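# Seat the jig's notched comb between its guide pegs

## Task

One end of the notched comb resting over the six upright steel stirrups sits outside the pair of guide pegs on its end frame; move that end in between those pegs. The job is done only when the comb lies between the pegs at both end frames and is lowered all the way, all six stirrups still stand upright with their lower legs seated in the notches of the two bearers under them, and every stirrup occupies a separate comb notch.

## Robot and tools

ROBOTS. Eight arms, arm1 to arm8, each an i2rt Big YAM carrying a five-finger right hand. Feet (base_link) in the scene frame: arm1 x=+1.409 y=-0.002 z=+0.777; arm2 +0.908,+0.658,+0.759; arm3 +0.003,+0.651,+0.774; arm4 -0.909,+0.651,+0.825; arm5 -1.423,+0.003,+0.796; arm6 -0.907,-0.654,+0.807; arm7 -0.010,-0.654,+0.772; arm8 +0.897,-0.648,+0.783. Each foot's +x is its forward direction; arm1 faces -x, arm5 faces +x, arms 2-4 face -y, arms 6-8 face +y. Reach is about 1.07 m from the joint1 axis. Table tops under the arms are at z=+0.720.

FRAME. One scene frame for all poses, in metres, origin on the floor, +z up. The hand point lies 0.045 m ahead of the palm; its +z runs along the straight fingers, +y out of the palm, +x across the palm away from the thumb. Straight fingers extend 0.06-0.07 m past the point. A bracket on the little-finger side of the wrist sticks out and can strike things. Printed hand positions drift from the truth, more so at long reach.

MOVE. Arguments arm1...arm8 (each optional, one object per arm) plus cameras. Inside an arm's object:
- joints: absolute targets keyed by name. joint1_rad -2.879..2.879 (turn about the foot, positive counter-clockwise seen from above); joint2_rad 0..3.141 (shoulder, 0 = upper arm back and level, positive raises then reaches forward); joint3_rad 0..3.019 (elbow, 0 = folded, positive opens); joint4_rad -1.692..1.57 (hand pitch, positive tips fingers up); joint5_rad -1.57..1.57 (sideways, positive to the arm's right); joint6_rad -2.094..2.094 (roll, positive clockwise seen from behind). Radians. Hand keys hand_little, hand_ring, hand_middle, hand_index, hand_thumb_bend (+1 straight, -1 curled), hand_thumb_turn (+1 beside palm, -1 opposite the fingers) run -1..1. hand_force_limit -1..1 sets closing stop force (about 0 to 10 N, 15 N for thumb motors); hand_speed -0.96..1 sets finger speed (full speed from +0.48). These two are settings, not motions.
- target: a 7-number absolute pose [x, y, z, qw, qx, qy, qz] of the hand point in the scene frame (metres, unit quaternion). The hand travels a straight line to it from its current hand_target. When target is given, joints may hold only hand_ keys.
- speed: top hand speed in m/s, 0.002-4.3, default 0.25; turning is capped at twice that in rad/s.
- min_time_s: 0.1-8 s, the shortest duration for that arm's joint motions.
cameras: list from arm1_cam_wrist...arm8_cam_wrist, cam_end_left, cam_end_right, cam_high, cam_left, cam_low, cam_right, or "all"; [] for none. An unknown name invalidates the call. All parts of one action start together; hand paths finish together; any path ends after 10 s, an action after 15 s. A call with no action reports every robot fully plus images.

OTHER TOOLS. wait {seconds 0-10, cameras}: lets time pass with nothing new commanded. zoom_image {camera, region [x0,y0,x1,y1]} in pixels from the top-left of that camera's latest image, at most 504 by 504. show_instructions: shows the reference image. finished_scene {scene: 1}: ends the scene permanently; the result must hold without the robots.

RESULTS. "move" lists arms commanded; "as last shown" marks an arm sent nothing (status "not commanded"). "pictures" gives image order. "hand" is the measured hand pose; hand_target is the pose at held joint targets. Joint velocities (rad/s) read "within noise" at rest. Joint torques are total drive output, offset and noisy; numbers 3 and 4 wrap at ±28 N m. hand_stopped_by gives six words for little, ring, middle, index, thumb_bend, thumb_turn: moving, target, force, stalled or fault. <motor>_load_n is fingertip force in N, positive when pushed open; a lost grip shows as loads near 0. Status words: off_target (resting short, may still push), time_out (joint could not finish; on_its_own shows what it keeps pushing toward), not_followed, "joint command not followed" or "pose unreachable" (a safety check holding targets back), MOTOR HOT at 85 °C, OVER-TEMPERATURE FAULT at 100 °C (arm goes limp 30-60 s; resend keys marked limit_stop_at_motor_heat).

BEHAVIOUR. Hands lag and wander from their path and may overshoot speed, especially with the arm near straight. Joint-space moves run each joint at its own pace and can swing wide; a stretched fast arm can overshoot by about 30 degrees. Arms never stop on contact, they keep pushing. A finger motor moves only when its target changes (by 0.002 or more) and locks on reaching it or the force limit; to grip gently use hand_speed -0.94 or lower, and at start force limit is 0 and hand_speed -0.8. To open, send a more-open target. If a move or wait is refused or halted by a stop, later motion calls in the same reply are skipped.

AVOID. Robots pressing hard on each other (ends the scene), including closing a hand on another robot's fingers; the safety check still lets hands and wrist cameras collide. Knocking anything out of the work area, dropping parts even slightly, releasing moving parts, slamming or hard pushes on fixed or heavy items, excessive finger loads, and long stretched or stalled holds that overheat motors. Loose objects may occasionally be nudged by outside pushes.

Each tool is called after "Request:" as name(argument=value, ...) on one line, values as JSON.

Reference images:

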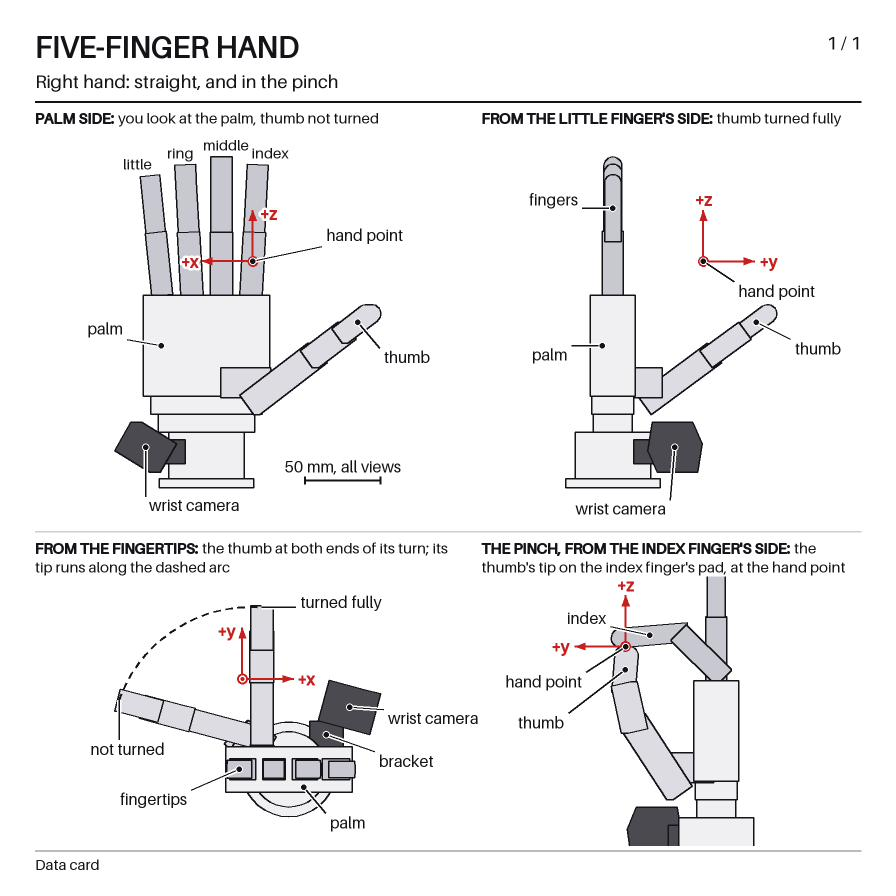

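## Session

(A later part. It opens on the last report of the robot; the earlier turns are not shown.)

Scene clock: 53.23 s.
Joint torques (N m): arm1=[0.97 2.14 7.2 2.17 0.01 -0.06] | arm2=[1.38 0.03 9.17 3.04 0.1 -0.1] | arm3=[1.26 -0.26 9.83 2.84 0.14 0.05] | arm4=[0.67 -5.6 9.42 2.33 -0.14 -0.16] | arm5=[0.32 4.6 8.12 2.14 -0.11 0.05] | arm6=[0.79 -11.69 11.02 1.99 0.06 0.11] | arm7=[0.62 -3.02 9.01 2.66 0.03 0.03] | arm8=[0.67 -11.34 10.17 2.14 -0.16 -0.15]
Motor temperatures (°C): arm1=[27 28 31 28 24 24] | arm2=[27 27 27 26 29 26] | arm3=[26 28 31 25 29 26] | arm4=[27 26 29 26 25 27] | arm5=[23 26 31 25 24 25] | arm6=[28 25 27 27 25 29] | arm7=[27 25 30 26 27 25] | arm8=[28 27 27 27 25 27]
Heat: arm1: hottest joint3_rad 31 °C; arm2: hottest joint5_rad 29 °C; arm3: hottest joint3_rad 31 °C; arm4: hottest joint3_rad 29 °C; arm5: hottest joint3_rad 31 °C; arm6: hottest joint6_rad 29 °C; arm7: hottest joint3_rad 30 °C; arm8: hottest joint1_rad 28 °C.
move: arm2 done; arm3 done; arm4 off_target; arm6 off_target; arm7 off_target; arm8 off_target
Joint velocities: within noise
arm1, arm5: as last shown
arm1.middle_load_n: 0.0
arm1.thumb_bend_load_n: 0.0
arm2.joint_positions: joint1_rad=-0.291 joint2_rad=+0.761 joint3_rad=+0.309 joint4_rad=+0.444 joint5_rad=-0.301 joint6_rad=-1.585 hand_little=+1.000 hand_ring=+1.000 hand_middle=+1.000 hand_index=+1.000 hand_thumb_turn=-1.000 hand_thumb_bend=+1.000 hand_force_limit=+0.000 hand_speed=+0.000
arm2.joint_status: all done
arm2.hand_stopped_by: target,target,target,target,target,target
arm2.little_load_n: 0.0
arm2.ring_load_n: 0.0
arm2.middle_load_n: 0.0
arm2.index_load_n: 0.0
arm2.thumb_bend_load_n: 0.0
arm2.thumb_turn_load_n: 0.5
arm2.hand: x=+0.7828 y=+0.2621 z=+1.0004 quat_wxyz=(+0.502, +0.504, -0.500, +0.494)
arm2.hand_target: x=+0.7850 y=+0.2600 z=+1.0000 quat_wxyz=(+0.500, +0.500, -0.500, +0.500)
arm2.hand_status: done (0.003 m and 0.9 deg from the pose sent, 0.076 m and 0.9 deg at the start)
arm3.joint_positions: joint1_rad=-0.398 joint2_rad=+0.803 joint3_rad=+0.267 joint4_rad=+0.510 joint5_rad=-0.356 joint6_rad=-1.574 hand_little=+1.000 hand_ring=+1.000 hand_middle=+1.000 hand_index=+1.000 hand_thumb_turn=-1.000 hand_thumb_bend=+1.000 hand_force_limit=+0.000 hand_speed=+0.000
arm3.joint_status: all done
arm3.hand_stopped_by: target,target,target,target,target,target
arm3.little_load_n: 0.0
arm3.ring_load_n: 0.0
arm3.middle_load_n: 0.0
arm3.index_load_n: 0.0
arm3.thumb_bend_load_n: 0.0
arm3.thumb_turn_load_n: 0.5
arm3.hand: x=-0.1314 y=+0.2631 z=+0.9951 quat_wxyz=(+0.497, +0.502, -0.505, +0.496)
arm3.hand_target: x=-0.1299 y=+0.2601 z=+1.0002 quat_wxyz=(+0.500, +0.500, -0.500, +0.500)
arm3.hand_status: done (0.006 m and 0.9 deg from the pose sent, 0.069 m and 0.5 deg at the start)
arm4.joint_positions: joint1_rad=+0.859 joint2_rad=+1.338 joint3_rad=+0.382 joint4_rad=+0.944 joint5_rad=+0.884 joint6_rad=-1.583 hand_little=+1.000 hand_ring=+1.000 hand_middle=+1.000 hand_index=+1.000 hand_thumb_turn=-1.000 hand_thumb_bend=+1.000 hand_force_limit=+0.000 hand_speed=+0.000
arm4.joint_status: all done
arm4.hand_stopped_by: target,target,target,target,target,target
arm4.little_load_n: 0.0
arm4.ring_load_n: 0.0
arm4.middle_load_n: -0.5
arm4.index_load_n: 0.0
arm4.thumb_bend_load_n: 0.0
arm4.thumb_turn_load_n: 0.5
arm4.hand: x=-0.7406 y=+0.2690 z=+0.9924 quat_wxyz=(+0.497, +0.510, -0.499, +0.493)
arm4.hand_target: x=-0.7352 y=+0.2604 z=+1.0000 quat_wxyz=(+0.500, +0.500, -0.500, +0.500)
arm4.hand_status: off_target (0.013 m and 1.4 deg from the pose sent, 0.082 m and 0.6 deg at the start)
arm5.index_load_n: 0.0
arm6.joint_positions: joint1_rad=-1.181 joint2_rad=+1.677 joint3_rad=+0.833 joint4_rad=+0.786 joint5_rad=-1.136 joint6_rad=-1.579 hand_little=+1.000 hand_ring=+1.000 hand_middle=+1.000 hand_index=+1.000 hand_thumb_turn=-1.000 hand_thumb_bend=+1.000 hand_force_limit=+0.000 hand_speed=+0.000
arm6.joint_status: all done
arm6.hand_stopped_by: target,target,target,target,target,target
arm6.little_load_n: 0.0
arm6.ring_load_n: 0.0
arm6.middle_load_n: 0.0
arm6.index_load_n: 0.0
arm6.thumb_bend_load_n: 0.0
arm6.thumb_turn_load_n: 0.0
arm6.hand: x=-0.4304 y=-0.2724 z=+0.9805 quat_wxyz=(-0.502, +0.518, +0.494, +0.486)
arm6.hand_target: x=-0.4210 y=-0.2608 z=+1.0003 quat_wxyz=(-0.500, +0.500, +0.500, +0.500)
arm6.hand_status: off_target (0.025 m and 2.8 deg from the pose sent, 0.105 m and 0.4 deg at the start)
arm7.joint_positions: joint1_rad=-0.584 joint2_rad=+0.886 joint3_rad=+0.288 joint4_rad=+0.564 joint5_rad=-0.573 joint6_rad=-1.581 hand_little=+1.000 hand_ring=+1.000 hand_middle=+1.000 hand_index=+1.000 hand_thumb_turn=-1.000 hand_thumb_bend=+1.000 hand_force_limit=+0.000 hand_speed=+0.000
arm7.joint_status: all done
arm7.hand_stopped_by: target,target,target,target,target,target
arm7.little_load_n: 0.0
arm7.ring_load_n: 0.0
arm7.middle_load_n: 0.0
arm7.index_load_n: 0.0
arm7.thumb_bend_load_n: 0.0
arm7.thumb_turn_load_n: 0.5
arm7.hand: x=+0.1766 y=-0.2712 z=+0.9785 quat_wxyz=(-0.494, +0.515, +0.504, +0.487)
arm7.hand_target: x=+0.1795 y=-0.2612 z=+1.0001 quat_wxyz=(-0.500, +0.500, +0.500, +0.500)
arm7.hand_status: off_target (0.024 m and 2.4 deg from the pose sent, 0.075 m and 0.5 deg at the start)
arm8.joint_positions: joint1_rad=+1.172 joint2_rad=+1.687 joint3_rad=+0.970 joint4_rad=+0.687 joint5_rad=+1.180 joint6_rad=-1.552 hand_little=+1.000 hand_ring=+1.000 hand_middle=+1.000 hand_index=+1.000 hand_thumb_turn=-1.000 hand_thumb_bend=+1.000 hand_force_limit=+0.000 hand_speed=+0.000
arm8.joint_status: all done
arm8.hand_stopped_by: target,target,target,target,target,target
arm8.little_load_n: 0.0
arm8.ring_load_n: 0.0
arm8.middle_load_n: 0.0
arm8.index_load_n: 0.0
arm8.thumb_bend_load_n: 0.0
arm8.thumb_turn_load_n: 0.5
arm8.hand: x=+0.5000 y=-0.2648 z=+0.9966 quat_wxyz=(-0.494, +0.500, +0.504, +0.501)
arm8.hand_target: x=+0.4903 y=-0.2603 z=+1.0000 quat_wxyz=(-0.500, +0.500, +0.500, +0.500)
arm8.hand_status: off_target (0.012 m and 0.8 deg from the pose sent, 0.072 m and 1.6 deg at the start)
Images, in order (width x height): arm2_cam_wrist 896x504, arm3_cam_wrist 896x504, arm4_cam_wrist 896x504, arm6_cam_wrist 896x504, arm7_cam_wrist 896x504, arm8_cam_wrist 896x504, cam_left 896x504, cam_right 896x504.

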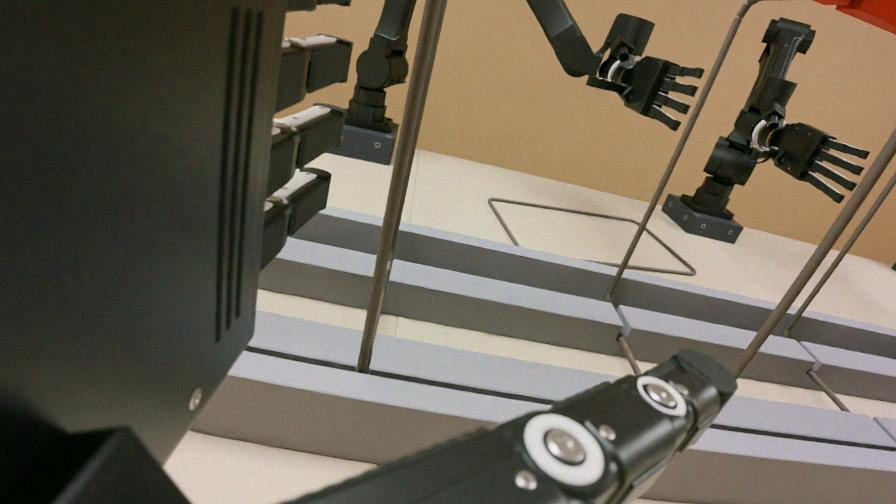

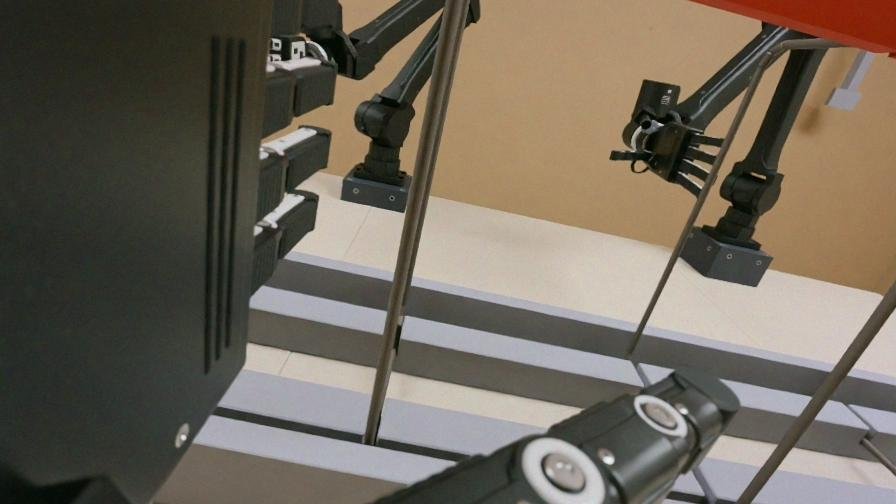

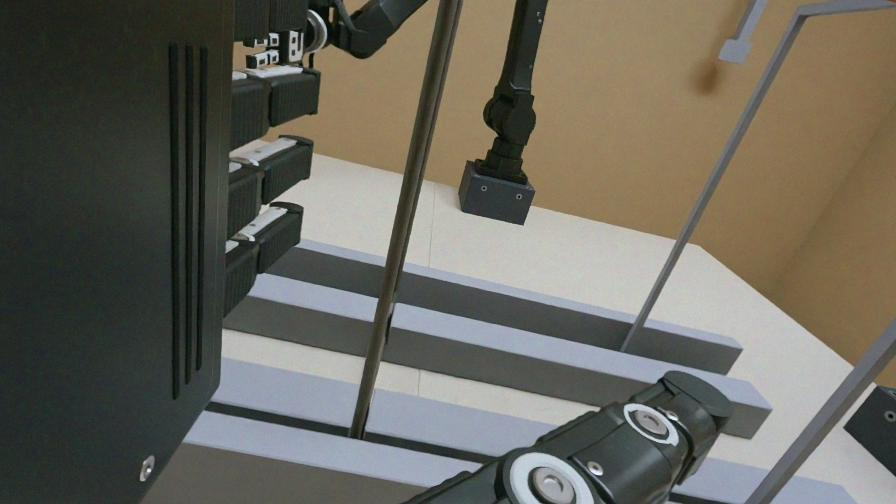

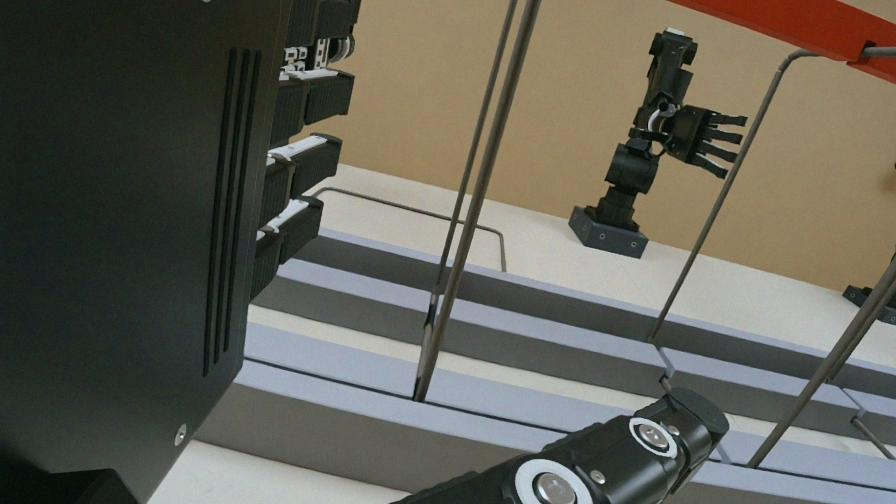

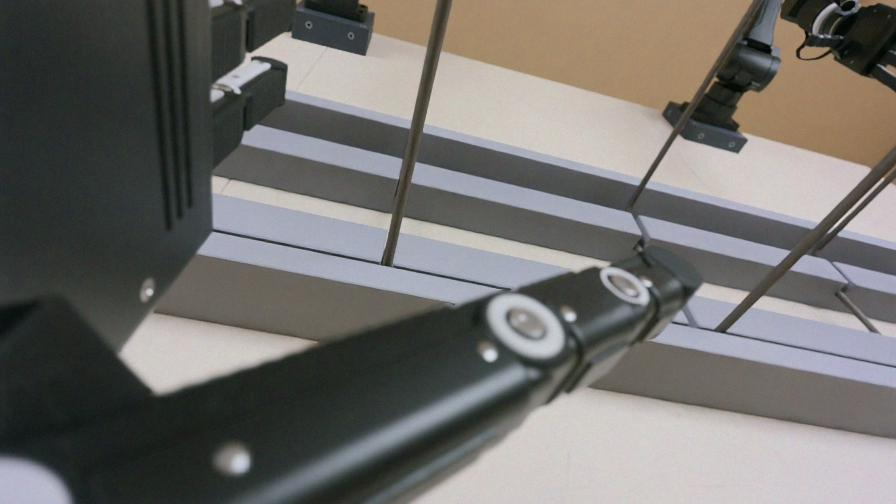

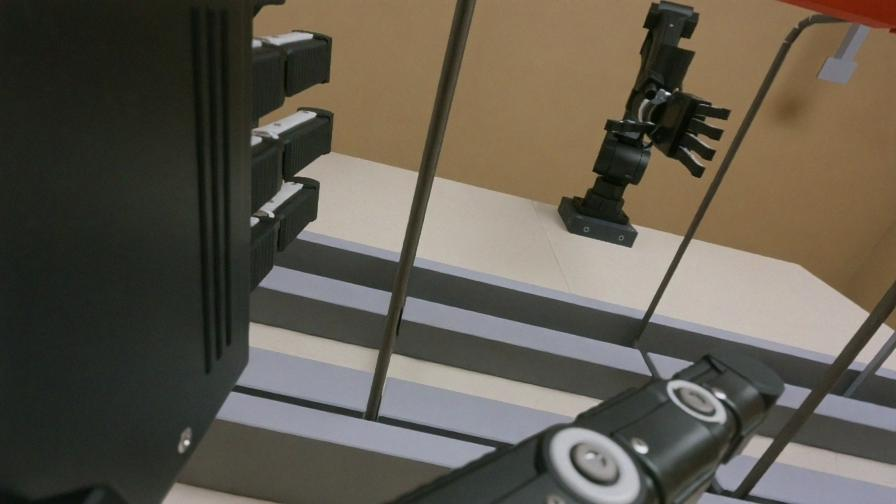

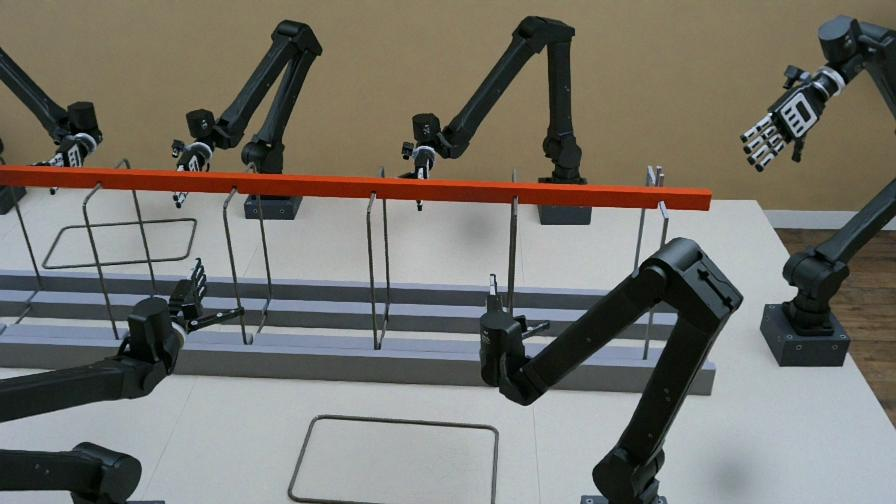

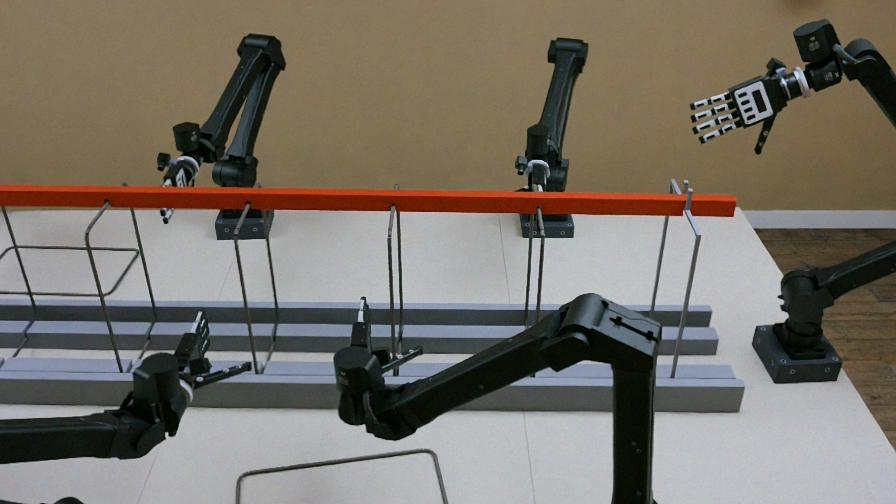

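Request:
move(arm4={"joints": {"hand_index": -0.07, "hand_middle": -0.07, "hand_thumb_bend": 0.0}}, arm3={"joints": {"hand_index": -0.07, "hand_middle": -0.07, "hand_thumb_bend": 0.0}}, arm2={"joints": {"hand_index": -0.07, "hand_middle": -0.07, "hand_thumb_bend": 0.0}}, arm6={"joints": {"hand_index": -0.07, "hand_middle": -0.07, "hand_thumb_bend": 0.0}}, arm7={"joints": {"hand_index": -0.07, "hand_middle": -0.07, "hand_thumb_bend": 0.0}}, arm8={"joints": {"hand_index": -0.07, "hand_middle": -0.07, "hand_thumb_bend": 0.0}}, cameras=["arm2_cam_wrist", "arm3_cam_wrist", "arm4_cam_wrist", "arm6_cam_wrist", "arm7_cam_wrist", "arm8_cam_wrist"])

Scene clock: 55.67 s.
Joint torques (N m): arm1=[0.97 2.14 7.2 2.17 0.01 -0.06] | arm2=[1.44 -0.03 9.02 3.15 0.06 -0.09] | arm3=[1.55 -0.44 9.83 2.82 0.12 0.04] | arm4=[1.96 -4.72 9.5 2.03 -0.08 -0.1] | arm5=[0.38 3.72 8.17 2.13 -0.12 0.03] | arm6=[0.56 -11.69 11.06 1.99 0.06 0.1] | arm7=[0.62 -3.02 9.01 2.66 0.01 0.02] | arm8=[0.67 -11.22 10.15 2.14 -0.15 -0.16]
Motor temperatures (°C): arm1=[27 28 31 28 24 24] | arm2=[27 27 27 26 29 26] | arm3=[26 28 31 25 29 26] | arm4=[27 26 29 26 25 27] | arm5=[23 26 31 25 24 25] | arm6=[28 25 27 27 25 29] | arm7=[27 25 31 26 27 25] | arm8=[28 27 27 27 25 27]
Heat: arm1: hottest joint3_rad 31 °C; arm2: hottest joint5_rad 29 °C; arm3: hottest joint3_rad 31 °C; arm4: hottest joint3_rad 29 °C; arm5: hottest joint3_rad 31 °C; arm6: hottest joint6_rad 29 °C; arm7: hottest joint3_rad 31 °C; arm8: hottest joint1_rad 28 °C.
move: arm2 done; arm3 done; arm4 done; arm6 done; arm7 done; arm8 done
Joint velocities: within noise
arm1, arm5: as last shown
arm2.joint_positions: joint1_rad=-0.291 joint2_rad=+0.761 joint3_rad=+0.309 joint4_rad=+0.444 joint5_rad=-0.301 joint6_rad=-1.585 hand_little=+1.000 hand_ring=+1.000 hand_middle=-0.070 hand_index=-0.070 hand_thumb_turn=-1.000 hand_thumb_bend=+0.000 hand_force_limit=+0.000 hand_speed=+0.000
arm2.joint_status: all done
arm2.hand_stopped_by: target,target,target,target,target,target
arm2.little_load_n: 0.0
arm2.ring_load_n: 0.0
arm2.middle_load_n: 0.0
arm2.index_load_n: 0.0
arm2.thumb_bend_load_n: 0.0
arm2.thumb_turn_load_n: 0.5
arm2.hand: x=+0.7828 y=+0.2621 z=+1.0003 quat_wxyz=(+0.502, +0.504, -0.500, +0.494)
arm2.hand_target: x=+0.7850 y=+0.2600 z=+1.0000 quat_wxyz=(+0.500, +0.500, -0.500, +0.500)
arm2.hand_status: not commanded
arm3.joint_positions: joint1_rad=-0.398 joint2_rad=+0.803 joint3_rad=+0.267 joint4_rad=+0.510 joint5_rad=-0.355 joint6_rad=-1.574 hand_little=+1.000 hand_ring=+1.000 hand_middle=-0.070 hand_index=-0.070 hand_thumb_turn=-1.000 hand_thumb_bend=+0.000 hand_force_limit=+0.000 hand_speed=+0.000
arm3.joint_status: all done
arm3.hand_stopped_by: target,target,target,target,target,target
arm3.little_load_n: 0.0
arm3.ring_load_n: 0.0
arm3.middle_load_n: 0.0
arm3.index_load_n: 0.0
arm3.thumb_bend_load_n: 0.0
arm3.thumb_turn_load_n: 0.0
arm3.hand: x=-0.1315 y=+0.2631 z=+0.9951 quat_wxyz=(+0.497, +0.502, -0.505, +0.496)
arm3.hand_target: x=-0.1299 y=+0.2601 z=+1.0002 quat_wxyz=(+0.500, +0.500, -0.500, +0.500)
arm3.hand_status: not commanded
arm4.joint_positions: joint1_rad=+0.859 joint2_rad=+1.338 joint3_rad=+0.382 joint4_rad=+0.944 joint5_rad=+0.884 joint6_rad=-1.583 hand_little=+1.000 hand_ring=+1.000 hand_middle=-0.070 hand_index=-0.070 hand_thumb_turn=-1.000 hand_thumb_bend=+0.000 hand_force_limit=+0.000 hand_speed=+0.000
arm4.joint_status: all done
arm4.hand_stopped_by: target,target,target,target,target,target
arm4.little_load_n: 0.0
arm4.ring_load_n: 0.0
arm4.middle_load_n: 0.0
arm4.index_load_n: 0.0
arm4.thumb_bend_load_n: 0.0
arm4.thumb_turn_load_n: 0.0
arm4.hand: x=-0.7406 y=+0.2689 z=+0.9925 quat_wxyz=(+0.497, +0.510, -0.499, +0.493)
arm4.hand_target: x=-0.7353 y=+0.2604 z=+1.0000 quat_wxyz=(+0.500, +0.500, -0.500, +0.500)
arm4.hand_status: not commanded
arm6.joint_positions: joint1_rad=-1.181 joint2_rad=+1.677 joint3_rad=+0.833 joint4_rad=+0.786 joint5_rad=-1.135 joint6_rad=-1.579 hand_little=+1.000 hand_ring=+1.000 hand_middle=-0.070 hand_index=-0.070 hand_thumb_turn=-1.000 hand_thumb_bend=+0.000 hand_force_limit=+0.000 hand_speed=+0.000
arm6.joint_status: all done
arm6.hand_stopped_by: target,target,target,target,target,target
arm6.little_load_n: 0.0
arm6.ring_load_n: 0.0
arm6.middle_load_n: 0.0
arm6.index_load_n: 0.0
arm6.thumb_bend_load_n: 0.0
arm6.thumb_turn_load_n: 0.0
arm6.hand: x=-0.4304 y=-0.2724 z=+0.9804 quat_wxyz=(-0.502, +0.518, +0.493, +0.486)
arm6.hand_target: x=-0.4210 y=-0.2608 z=+1.0003 quat_wxyz=(-0.500, +0.500, +0.500, +0.500)
arm6.hand_status: not commanded
arm7.joint_positions: joint1_rad=-0.584 joint2_rad=+0.886 joint3_rad=+0.288 joint4_rad=+0.564 joint5_rad=-0.573 joint6_rad=-1.581 hand_little=+1.000 hand_ring=+1.000 hand_middle=-0.070 hand_index=-0.070 hand_thumb_turn=-1.000 hand_thumb_bend=+0.000 hand_force_limit=+0.000 hand_speed=+0.000
arm7.joint_status: all done
arm7.hand_stopped_by: target,target,target,target,target,target
arm7.little_load_n: 0.0
arm7.ring_load_n: 0.0
arm7.middle_load_n: 0.0
arm7.index_load_n: 0.0
arm7.thumb_bend_load_n: 0.0
arm7.thumb_turn_load_n: 0.0
arm7.hand: x=+0.1765 y=-0.2712 z=+0.9785 quat_wxyz=(-0.494, +0.515, +0.504, +0.487)
arm7.hand_target: x=+0.1794 y=-0.2611 z=+1.0001 quat_wxyz=(-0.500, +0.500, +0.500, +0.500)
arm7.hand_status: not commanded
arm8.joint_positions: joint1_rad=+1.172 joint2_rad=+1.687 joint3_rad=+0.970 joint4_rad=+0.687 joint5_rad=+1.180 joint6_rad=-1.553 hand_little=+1.000 hand_ring=+1.000 hand_middle=-0.070 hand_index=-0.070 hand_thumb_turn=-1.000 hand_thumb_bend=+0.000 hand_force_limit=+0.000 hand_speed=+0.000
arm8.joint_status: all done
arm8.hand_stopped_by: target,target,target,target,target,target
arm8.little_load_n: 0.0
arm8.ring_load_n: 0.0
arm8.middle_load_n: 0.0
arm8.index_load_n: 0.0
arm8.thumb_bend_load_n: 0.0
arm8.thumb_turn_load_n: 0.5
arm8.hand: x=+0.4999 y=-0.2648 z=+0.9966 quat_wxyz=(-0.494, +0.500, +0.504, +0.501)
arm8.hand_target: x=+0.4903 y=-0.2603 z=+1.0000 quat_wxyz=(-0.500, +0.500, +0.500, +0.500)
arm8.hand_status: not commanded
Images, in order (width x height): arm2_cam_wrist 896x504, arm3_cam_wrist 896x504, arm4_cam_wrist 896x504, arm6_cam_wrist 896x504, arm7_cam_wrist 896x504, arm8_cam_wrist 896x504.

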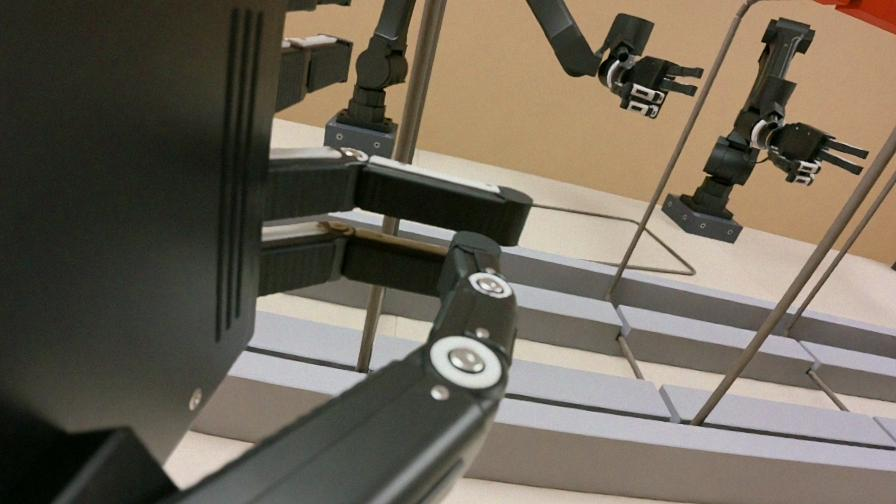

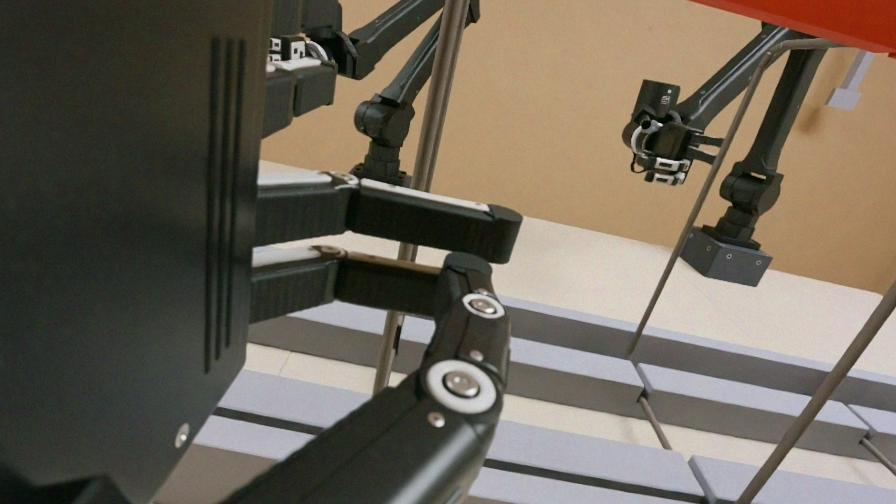

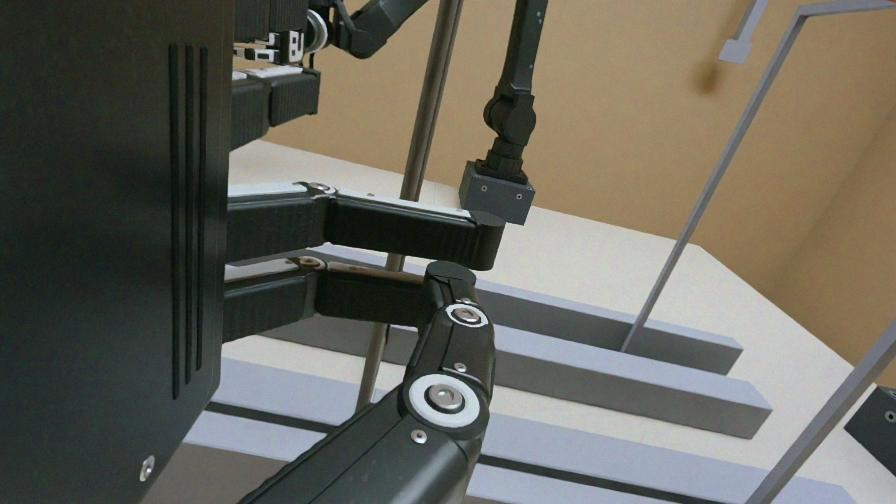

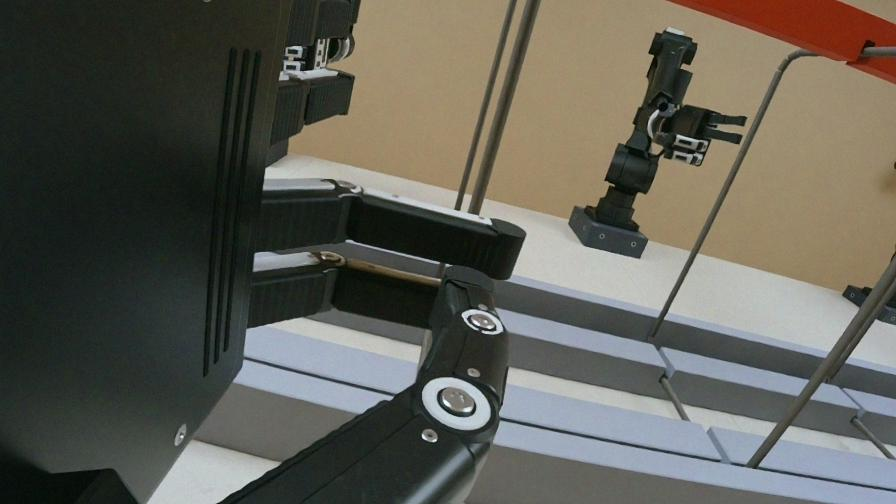

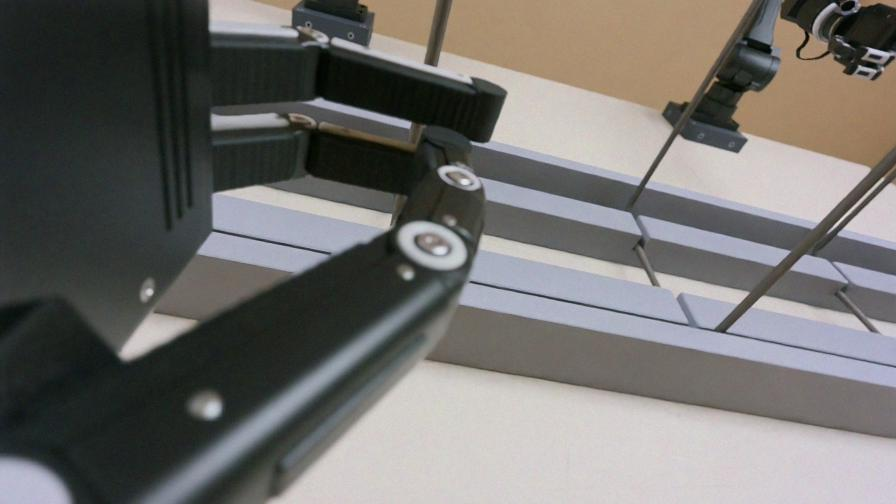

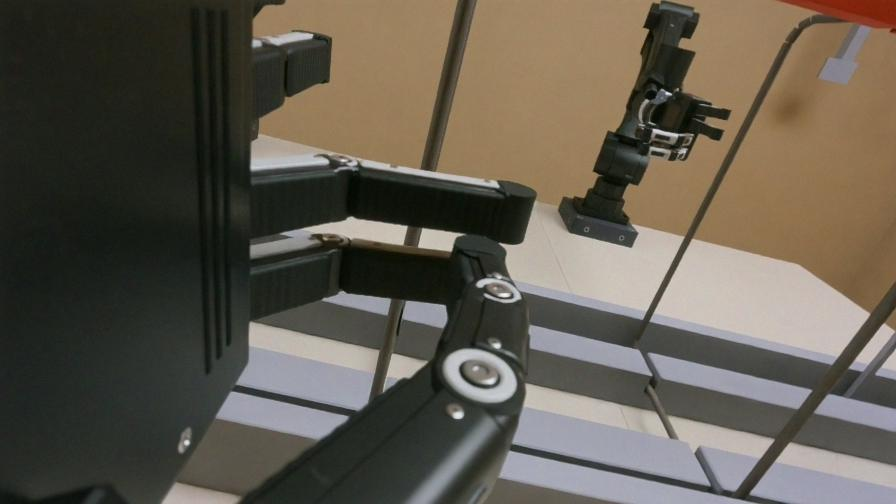

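Request:
move(arm4={"target": [-0.73, 0.165, 1.008, 0.5, 0.5, -0.5, 0.5], "joints": {"hand_index": 1, "hand_middle": 1, "hand_thumb_bend": 0.4}, "speed": 0.12}, arm3={"target": [-0.13, 0.17, 1.005, 0.5, 0.5, -0.5, 0.5], "joints": {"hand_index": 1, "hand_middle": 1, "hand_thumb_bend": 0.4}, "speed": 0.12}, arm2={"target": [0.785, 0.17, 1.0, 0.5, 0.5, -0.5, 0.5], "joints": {"hand_index": 1, "hand_middle": 1, "hand_thumb_bend": 0.4}, "speed": 0.12}, arm6={"target": [-0.41, -0.16, 1.02, -0.5, 0.5, 0.5, 0.5], "joints": {"hand_index": 1, "hand_middle": 1, "hand_thumb_bend": 0.4}, "speed": 0.12}, arm7={"target": [0.18, -0.16, 1.02, -0.5, 0.5, 0.5, 0.5], "joints": {"hand_index": 1, "hand_middle": 1, "hand_thumb_bend": 0.4}, "speed": 0.12}, arm8={"target": [0.48, -0.165, 1.003, -0.5, 0.5, 0.5, 0.5], "joints": {"hand_index": 1, "hand_middle": 1, "hand_thumb_bend": 0.4}, "speed": 0.12}, cameras=["arm2_cam_wrist", "arm3_cam_wrist", "arm4_cam_wrist", "arm6_cam_wrist", "arm7_cam_wrist", "arm8_cam_wrist"])

Scene clock: 60.60 s.
Joint torques (N m): arm1=[1.03 2.2 7.2 2.17 0.01 -0.06] | arm2=[1.67 -3.55 11.67 3.26 0.08 -0.08] | arm3=[1.55 -3.66 12.15 2.88 0.11 0.08] | arm4=[1.38 -7.65 9.94 1.05 -0.14 -0.11] | arm5=[0.15 3.84 8.12 1.98 -0.07 0.07] | arm6=[0.5 -14.1 12.1 0.79 0.1 0.09] | arm7=[0.62 -6.65 9.57 2.76 0.03 0] | arm8=[0.38 -12.63 10.82 1.4 -0.2 -0.15]
Motor temperatures (°C): arm1=[27 28 31 28 24 24] | arm2=[27 27 28 26 29 26] | arm3=[26 28 32 25 29 26] | arm4=[27 26 29 27 25 27] | arm5=[23 26 31 25 24 25] | arm6=[28 25 28 27 25 29] | arm7=[27 25 31 26 27 25] | arm8=[28 27 27 27 25 27]
Heat: arm1: hottest joint3_rad 31 °C; arm2: hottest joint5_rad 29 °C; arm3: hottest joint3_rad 32 °C; arm4: hottest joint3_rad 29 °C; arm5: hottest joint3_rad 31 °C; arm6: hottest joint6_rad 29 °C; arm7: hottest joint3_rad 31 °C; arm8: hottest joint1_rad 28 °C.
move: arm2 off_target; arm3 off_target; arm4 off_target; arm6 off_target; arm7 off_target; arm8 off_target
Joint velocities: within noise
arm1, arm5: as last shown
arm2.joint_positions: joint1_rad=-0.203 joint2_rad=+1.109 joint3_rad=+0.435 joint4_rad=+0.623 joint5_rad=-0.213 joint6_rad=-1.585 hand_little=+1.000 hand_ring=+1.000 hand_middle=+1.000 hand_index=+1.000 hand_thumb_turn=-1.000 hand_thumb_bend=+0.400 hand_force_limit=+0.000 hand_speed=+0.000
arm2.joint_status: all done
arm2.hand_stopped_by: target,target,target,target,target,target
arm2.little_load_n: 0.0
arm2.ring_load_n: 0.0
arm2.middle_load_n: 0.0
arm2.index_load_n: 0.0
arm2.thumb_bend_load_n: 0.0
arm2.thumb_turn_load_n: 0.0
arm2.hand: x=+0.7852 y=+0.1861 z=+0.9760 quat_wxyz=(+0.489, +0.512, -0.513, +0.485)
arm2.hand_target: x=+0.7854 y=+0.1716 z=+1.0002 quat_wxyz=(+0.500, +0.500, -0.500, +0.500)
arm2.hand_status: off_target (0.029 m and 2.9 deg from the pose sent, 0.092 m and 0.9 deg at the start)
arm3.joint_positions: joint1_rad=-0.293 joint2_rad=+1.138 joint3_rad=+0.412 joint4_rad=+0.663 joint5_rad=-0.252 joint6_rad=-1.574 hand_little=+1.000 hand_ring=+1.000 hand_middle=+1.000 hand_index=+1.000 hand_thumb_turn=-1.000 hand_thumb_bend=+0.400 hand_force_limit=+0.000 hand_speed=+0.000
arm3.joint_status: all done
arm3.hand_stopped_by: target,target,target,target,target,target
arm3.little_load_n: 0.0
arm3.ring_load_n: 0.0
arm3.middle_load_n: 0.0
arm3.index_load_n: 0.0
arm3.thumb_bend_load_n: 0.0
arm3.thumb_turn_load_n: 0.0
arm3.hand: x=-0.1288 y=+0.1858 z=+0.9798 quat_wxyz=(+0.486, +0.510, -0.515, +0.488)
arm3.hand_target: x=-0.1295 y=+0.1716 z=+1.0051 quat_wxyz=(+0.500, +0.500, -0.500, +0.500)
arm3.hand_status: off_target (0.030 m and 3.0 deg from the pose sent, 0.094 m and 0.9 deg at the start)
arm4.joint_positions: joint1_rad=+0.670 joint2_rad=+1.482 joint3_rad=+0.576 joint4_rad=+0.921 joint5_rad=+0.697 joint6_rad=-1.584 hand_little=+1.000 hand_ring=+1.000 hand_middle=+1.000 hand_index=+1.000 hand_thumb_turn=-1.000 hand_thumb_bend=+0.400 hand_force_limit=+0.000 hand_speed=+0.000
arm4.joint_status: all done
arm4.hand_stopped_by: target,target,target,target,target,target
arm4.little_load_n: 0.0
arm4.ring_load_n: 0.0
arm4.middle_load_n: 0.0
arm4.index_load_n: 0.0
arm4.thumb_bend_load_n: 0.0
arm4.thumb_turn_load_n: 0.0
arm4.hand: x=-0.7343 y=+0.1747 z=+1.0066 quat_wxyz=(+0.498, +0.499, -0.500, +0.502)
arm4.hand_target: x=-0.7303 y=+0.1654 z=+1.0079 quat_wxyz=(+0.500, +0.500, -0.500, +0.500)
arm4.hand_status: off_target (0.011 m and 0.3 deg from the pose sent, 0.106 m and 1.4 deg at the start)
arm5.thumb_bend_load_n: -0.5
arm6.joint_positions: joint1_rad=-1.015 joint2_rad=+1.760 joint3_rad=+1.021 joint4_rad=+0.711 joint5_rad=-0.972 joint6_rad=-1.576 hand_little=+1.000 hand_ring=+1.000 hand_middle=+1.000 hand_index=+1.000 hand_thumb_turn=-1.000 hand_thumb_bend=+0.400 hand_force_limit=+0.000 hand_speed=+0.000
arm6.joint_status: all done
arm6.hand_stopped_by: target,target,target,target,target,target
arm6.little_load_n: 0.0
arm6.ring_load_n: 0.0
arm6.middle_load_n: 0.0
arm6.index_load_n: 0.0
arm6.thumb_bend_load_n: 0.0
arm6.thumb_turn_load_n: 0.5
arm6.hand: x=-0.4185 y=-0.1725 z=+1.0038 quat_wxyz=(-0.498, +0.509, +0.499, +0.494)
arm6.hand_target: x=-0.4110 y=-0.1607 z=+1.0204 quat_wxyz=(-0.500, +0.500, +0.500, +0.500)
arm6.hand_status: off_target (0.022 m and 1.3 deg from the pose sent, 0.121 m and 2.8 deg at the start)
arm7.joint_positions: joint1_rad=-0.414 joint2_rad=+1.159 joint3_rad=+0.501 joint4_rad=+0.614 joint5_rad=-0.405 joint6_rad=-1.580 hand_little=+1.000 hand_ring=+1.000 hand_middle=+1.000 hand_index=+1.000 hand_thumb_turn=-1.000 hand_thumb_bend=+0.400 hand_force_limit=+0.000 hand_speed=+0.000
arm7.joint_status: all done
arm7.hand_stopped_by: target,target,target,target,target,target
arm7.little_load_n: 0.0
arm7.ring_load_n: 0.0
arm7.middle_load_n: 0.0
arm7.index_load_n: 0.0
arm7.thumb_bend_load_n: 0.0
arm7.thumb_turn_load_n: 0.0
arm7.hand: x=+0.1763 y=-0.1763 z=+0.9930 quat_wxyz=(-0.491, +0.518, +0.507, +0.483)
arm7.hand_target: x=+0.1792 y=-0.1618 z=+1.0199 quat_wxyz=(-0.500, +0.500, +0.500, +0.500)
arm7.hand_status: off_target (0.032 m and 3.2 deg from the pose sent, 0.119 m and 2.4 deg at the start)
arm8.joint_positions: joint1_rad=+1.023 joint2_rad=+1.785 joint3_rad=+1.132 joint4_rad=+0.654 joint5_rad=+1.029 joint6_rad=-1.555 hand_little=+1.000 hand_ring=+1.000 hand_middle=+1.000 hand_index=+1.000 hand_thumb_turn=-1.000 hand_thumb_bend=+0.400 hand_force_limit=+0.000 hand_speed=+0.000
arm8.joint_status: all done
arm8.hand_stopped_by: target,target,target,target,target,target
arm8.little_load_n: 0.0
arm8.ring_load_n: 0.0
arm8.middle_load_n: 0.0
arm8.index_load_n: 0.0
arm8.thumb_bend_load_n: 0.0
arm8.thumb_turn_load_n: 0.5
arm8.hand: x=+0.4883 y=-0.1723 z=+1.0055 quat_wxyz=(-0.504, +0.503, +0.496, +0.497)
arm8.hand_target: x=+0.4803 y=-0.1653 z=+1.0031 quat_wxyz=(-0.500, +0.500, +0.500, +0.500)
arm8.hand_status: off_target (0.011 m and 0.8 deg from the pose sent, 0.102 m and 0.8 deg at the start)
Images, in order (width x height): arm2_cam_wrist 896x504, arm3_cam_wrist 896x504, arm4_cam_wrist 896x504, arm6_cam_wrist 896x504, arm7_cam_wrist 896x504, arm8_cam_wrist 896x504.

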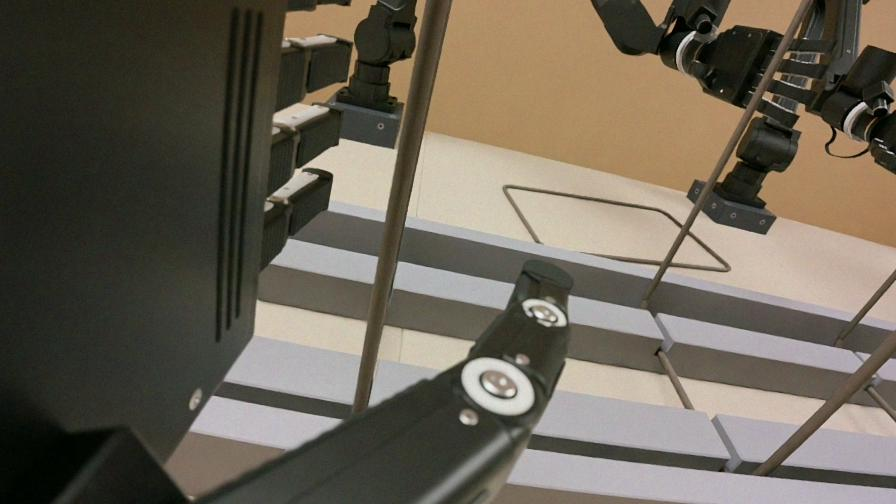

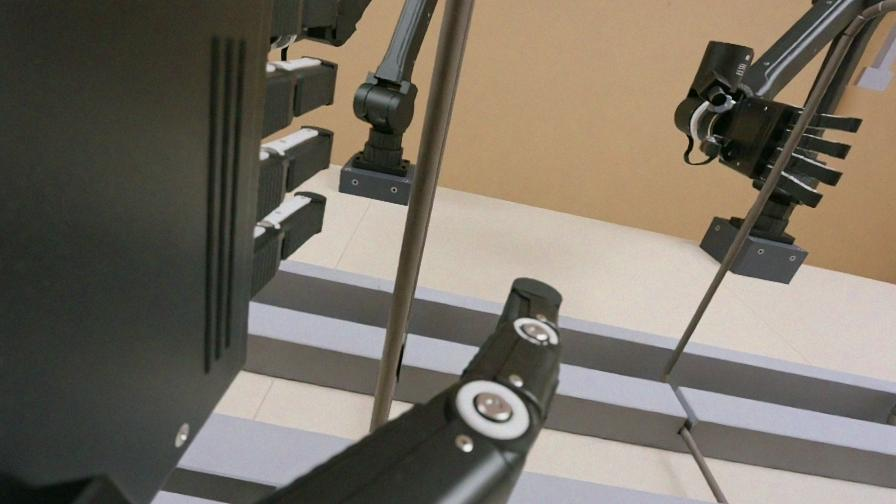

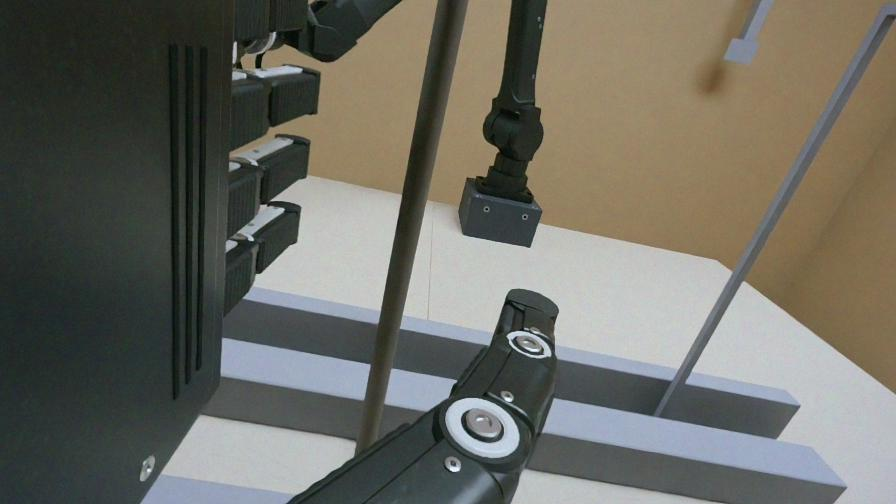

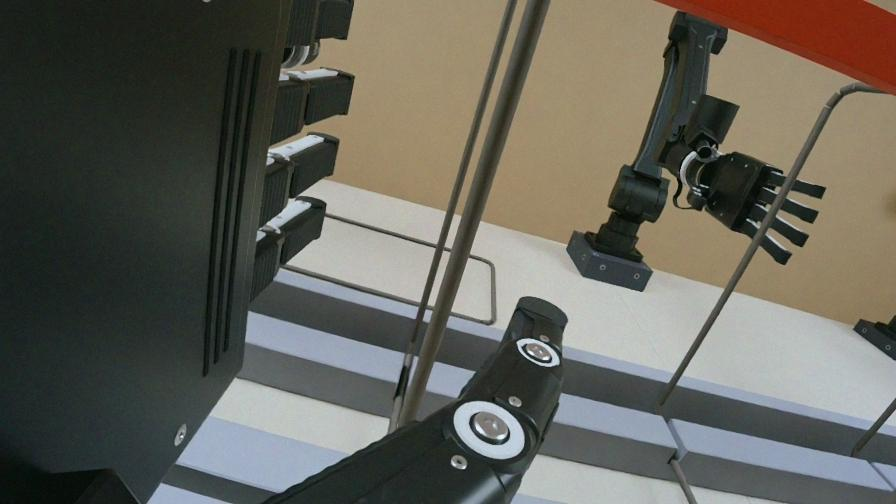

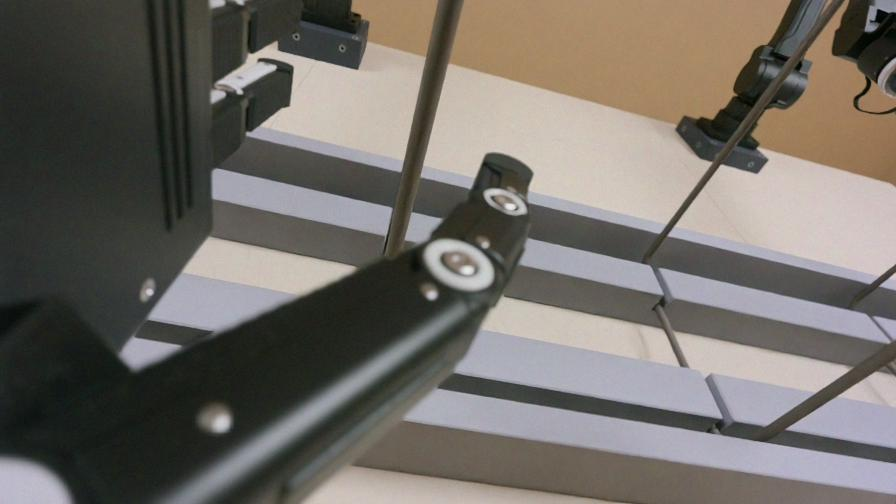

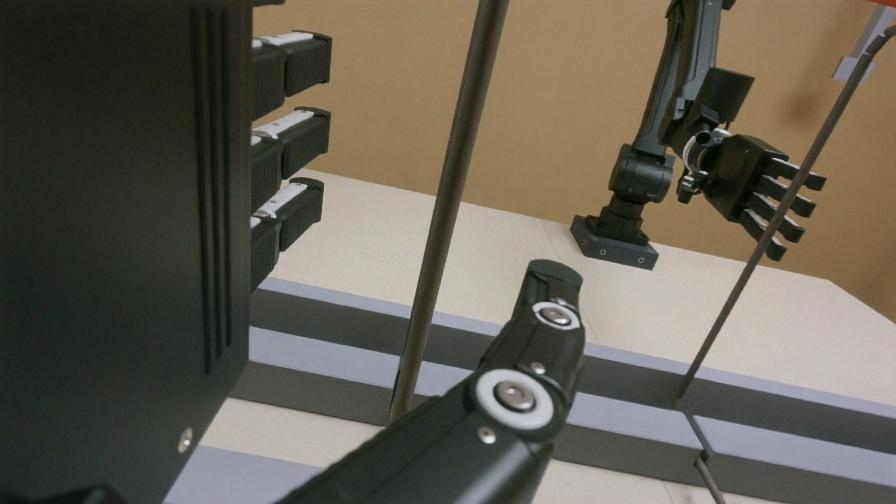

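Request:
zoom_image(camera="arm6_cam_wrist", region=[380, 100, 580, 212])

Request:
zoom_image(camera="arm4_cam_wrist", region=[320, 200, 520, 312])

Request:
zoom_image(camera="arm7_cam_wrist", region=[320, 50, 520, 162])

Scaled by 2.520 from the camera's image (finer frame: 1280x720).

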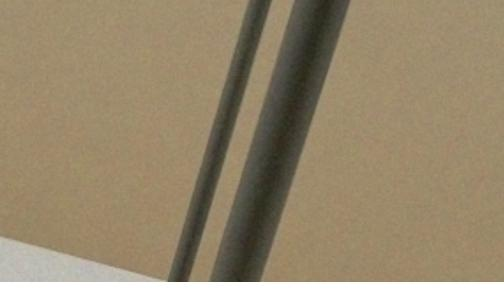

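Scaled by 2.520 from the camera's image (finer frame: 1280x720).

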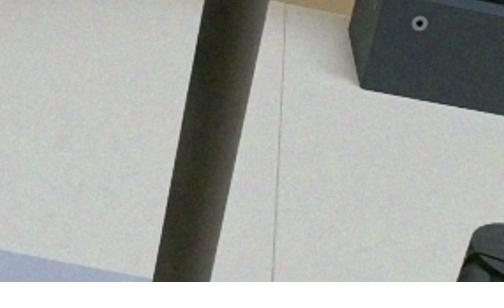

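Scaled by 2.520 from the camera's image (finer frame: 1280x720).

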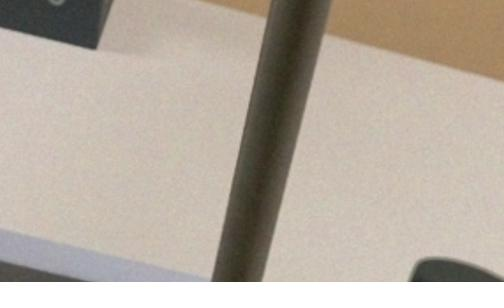

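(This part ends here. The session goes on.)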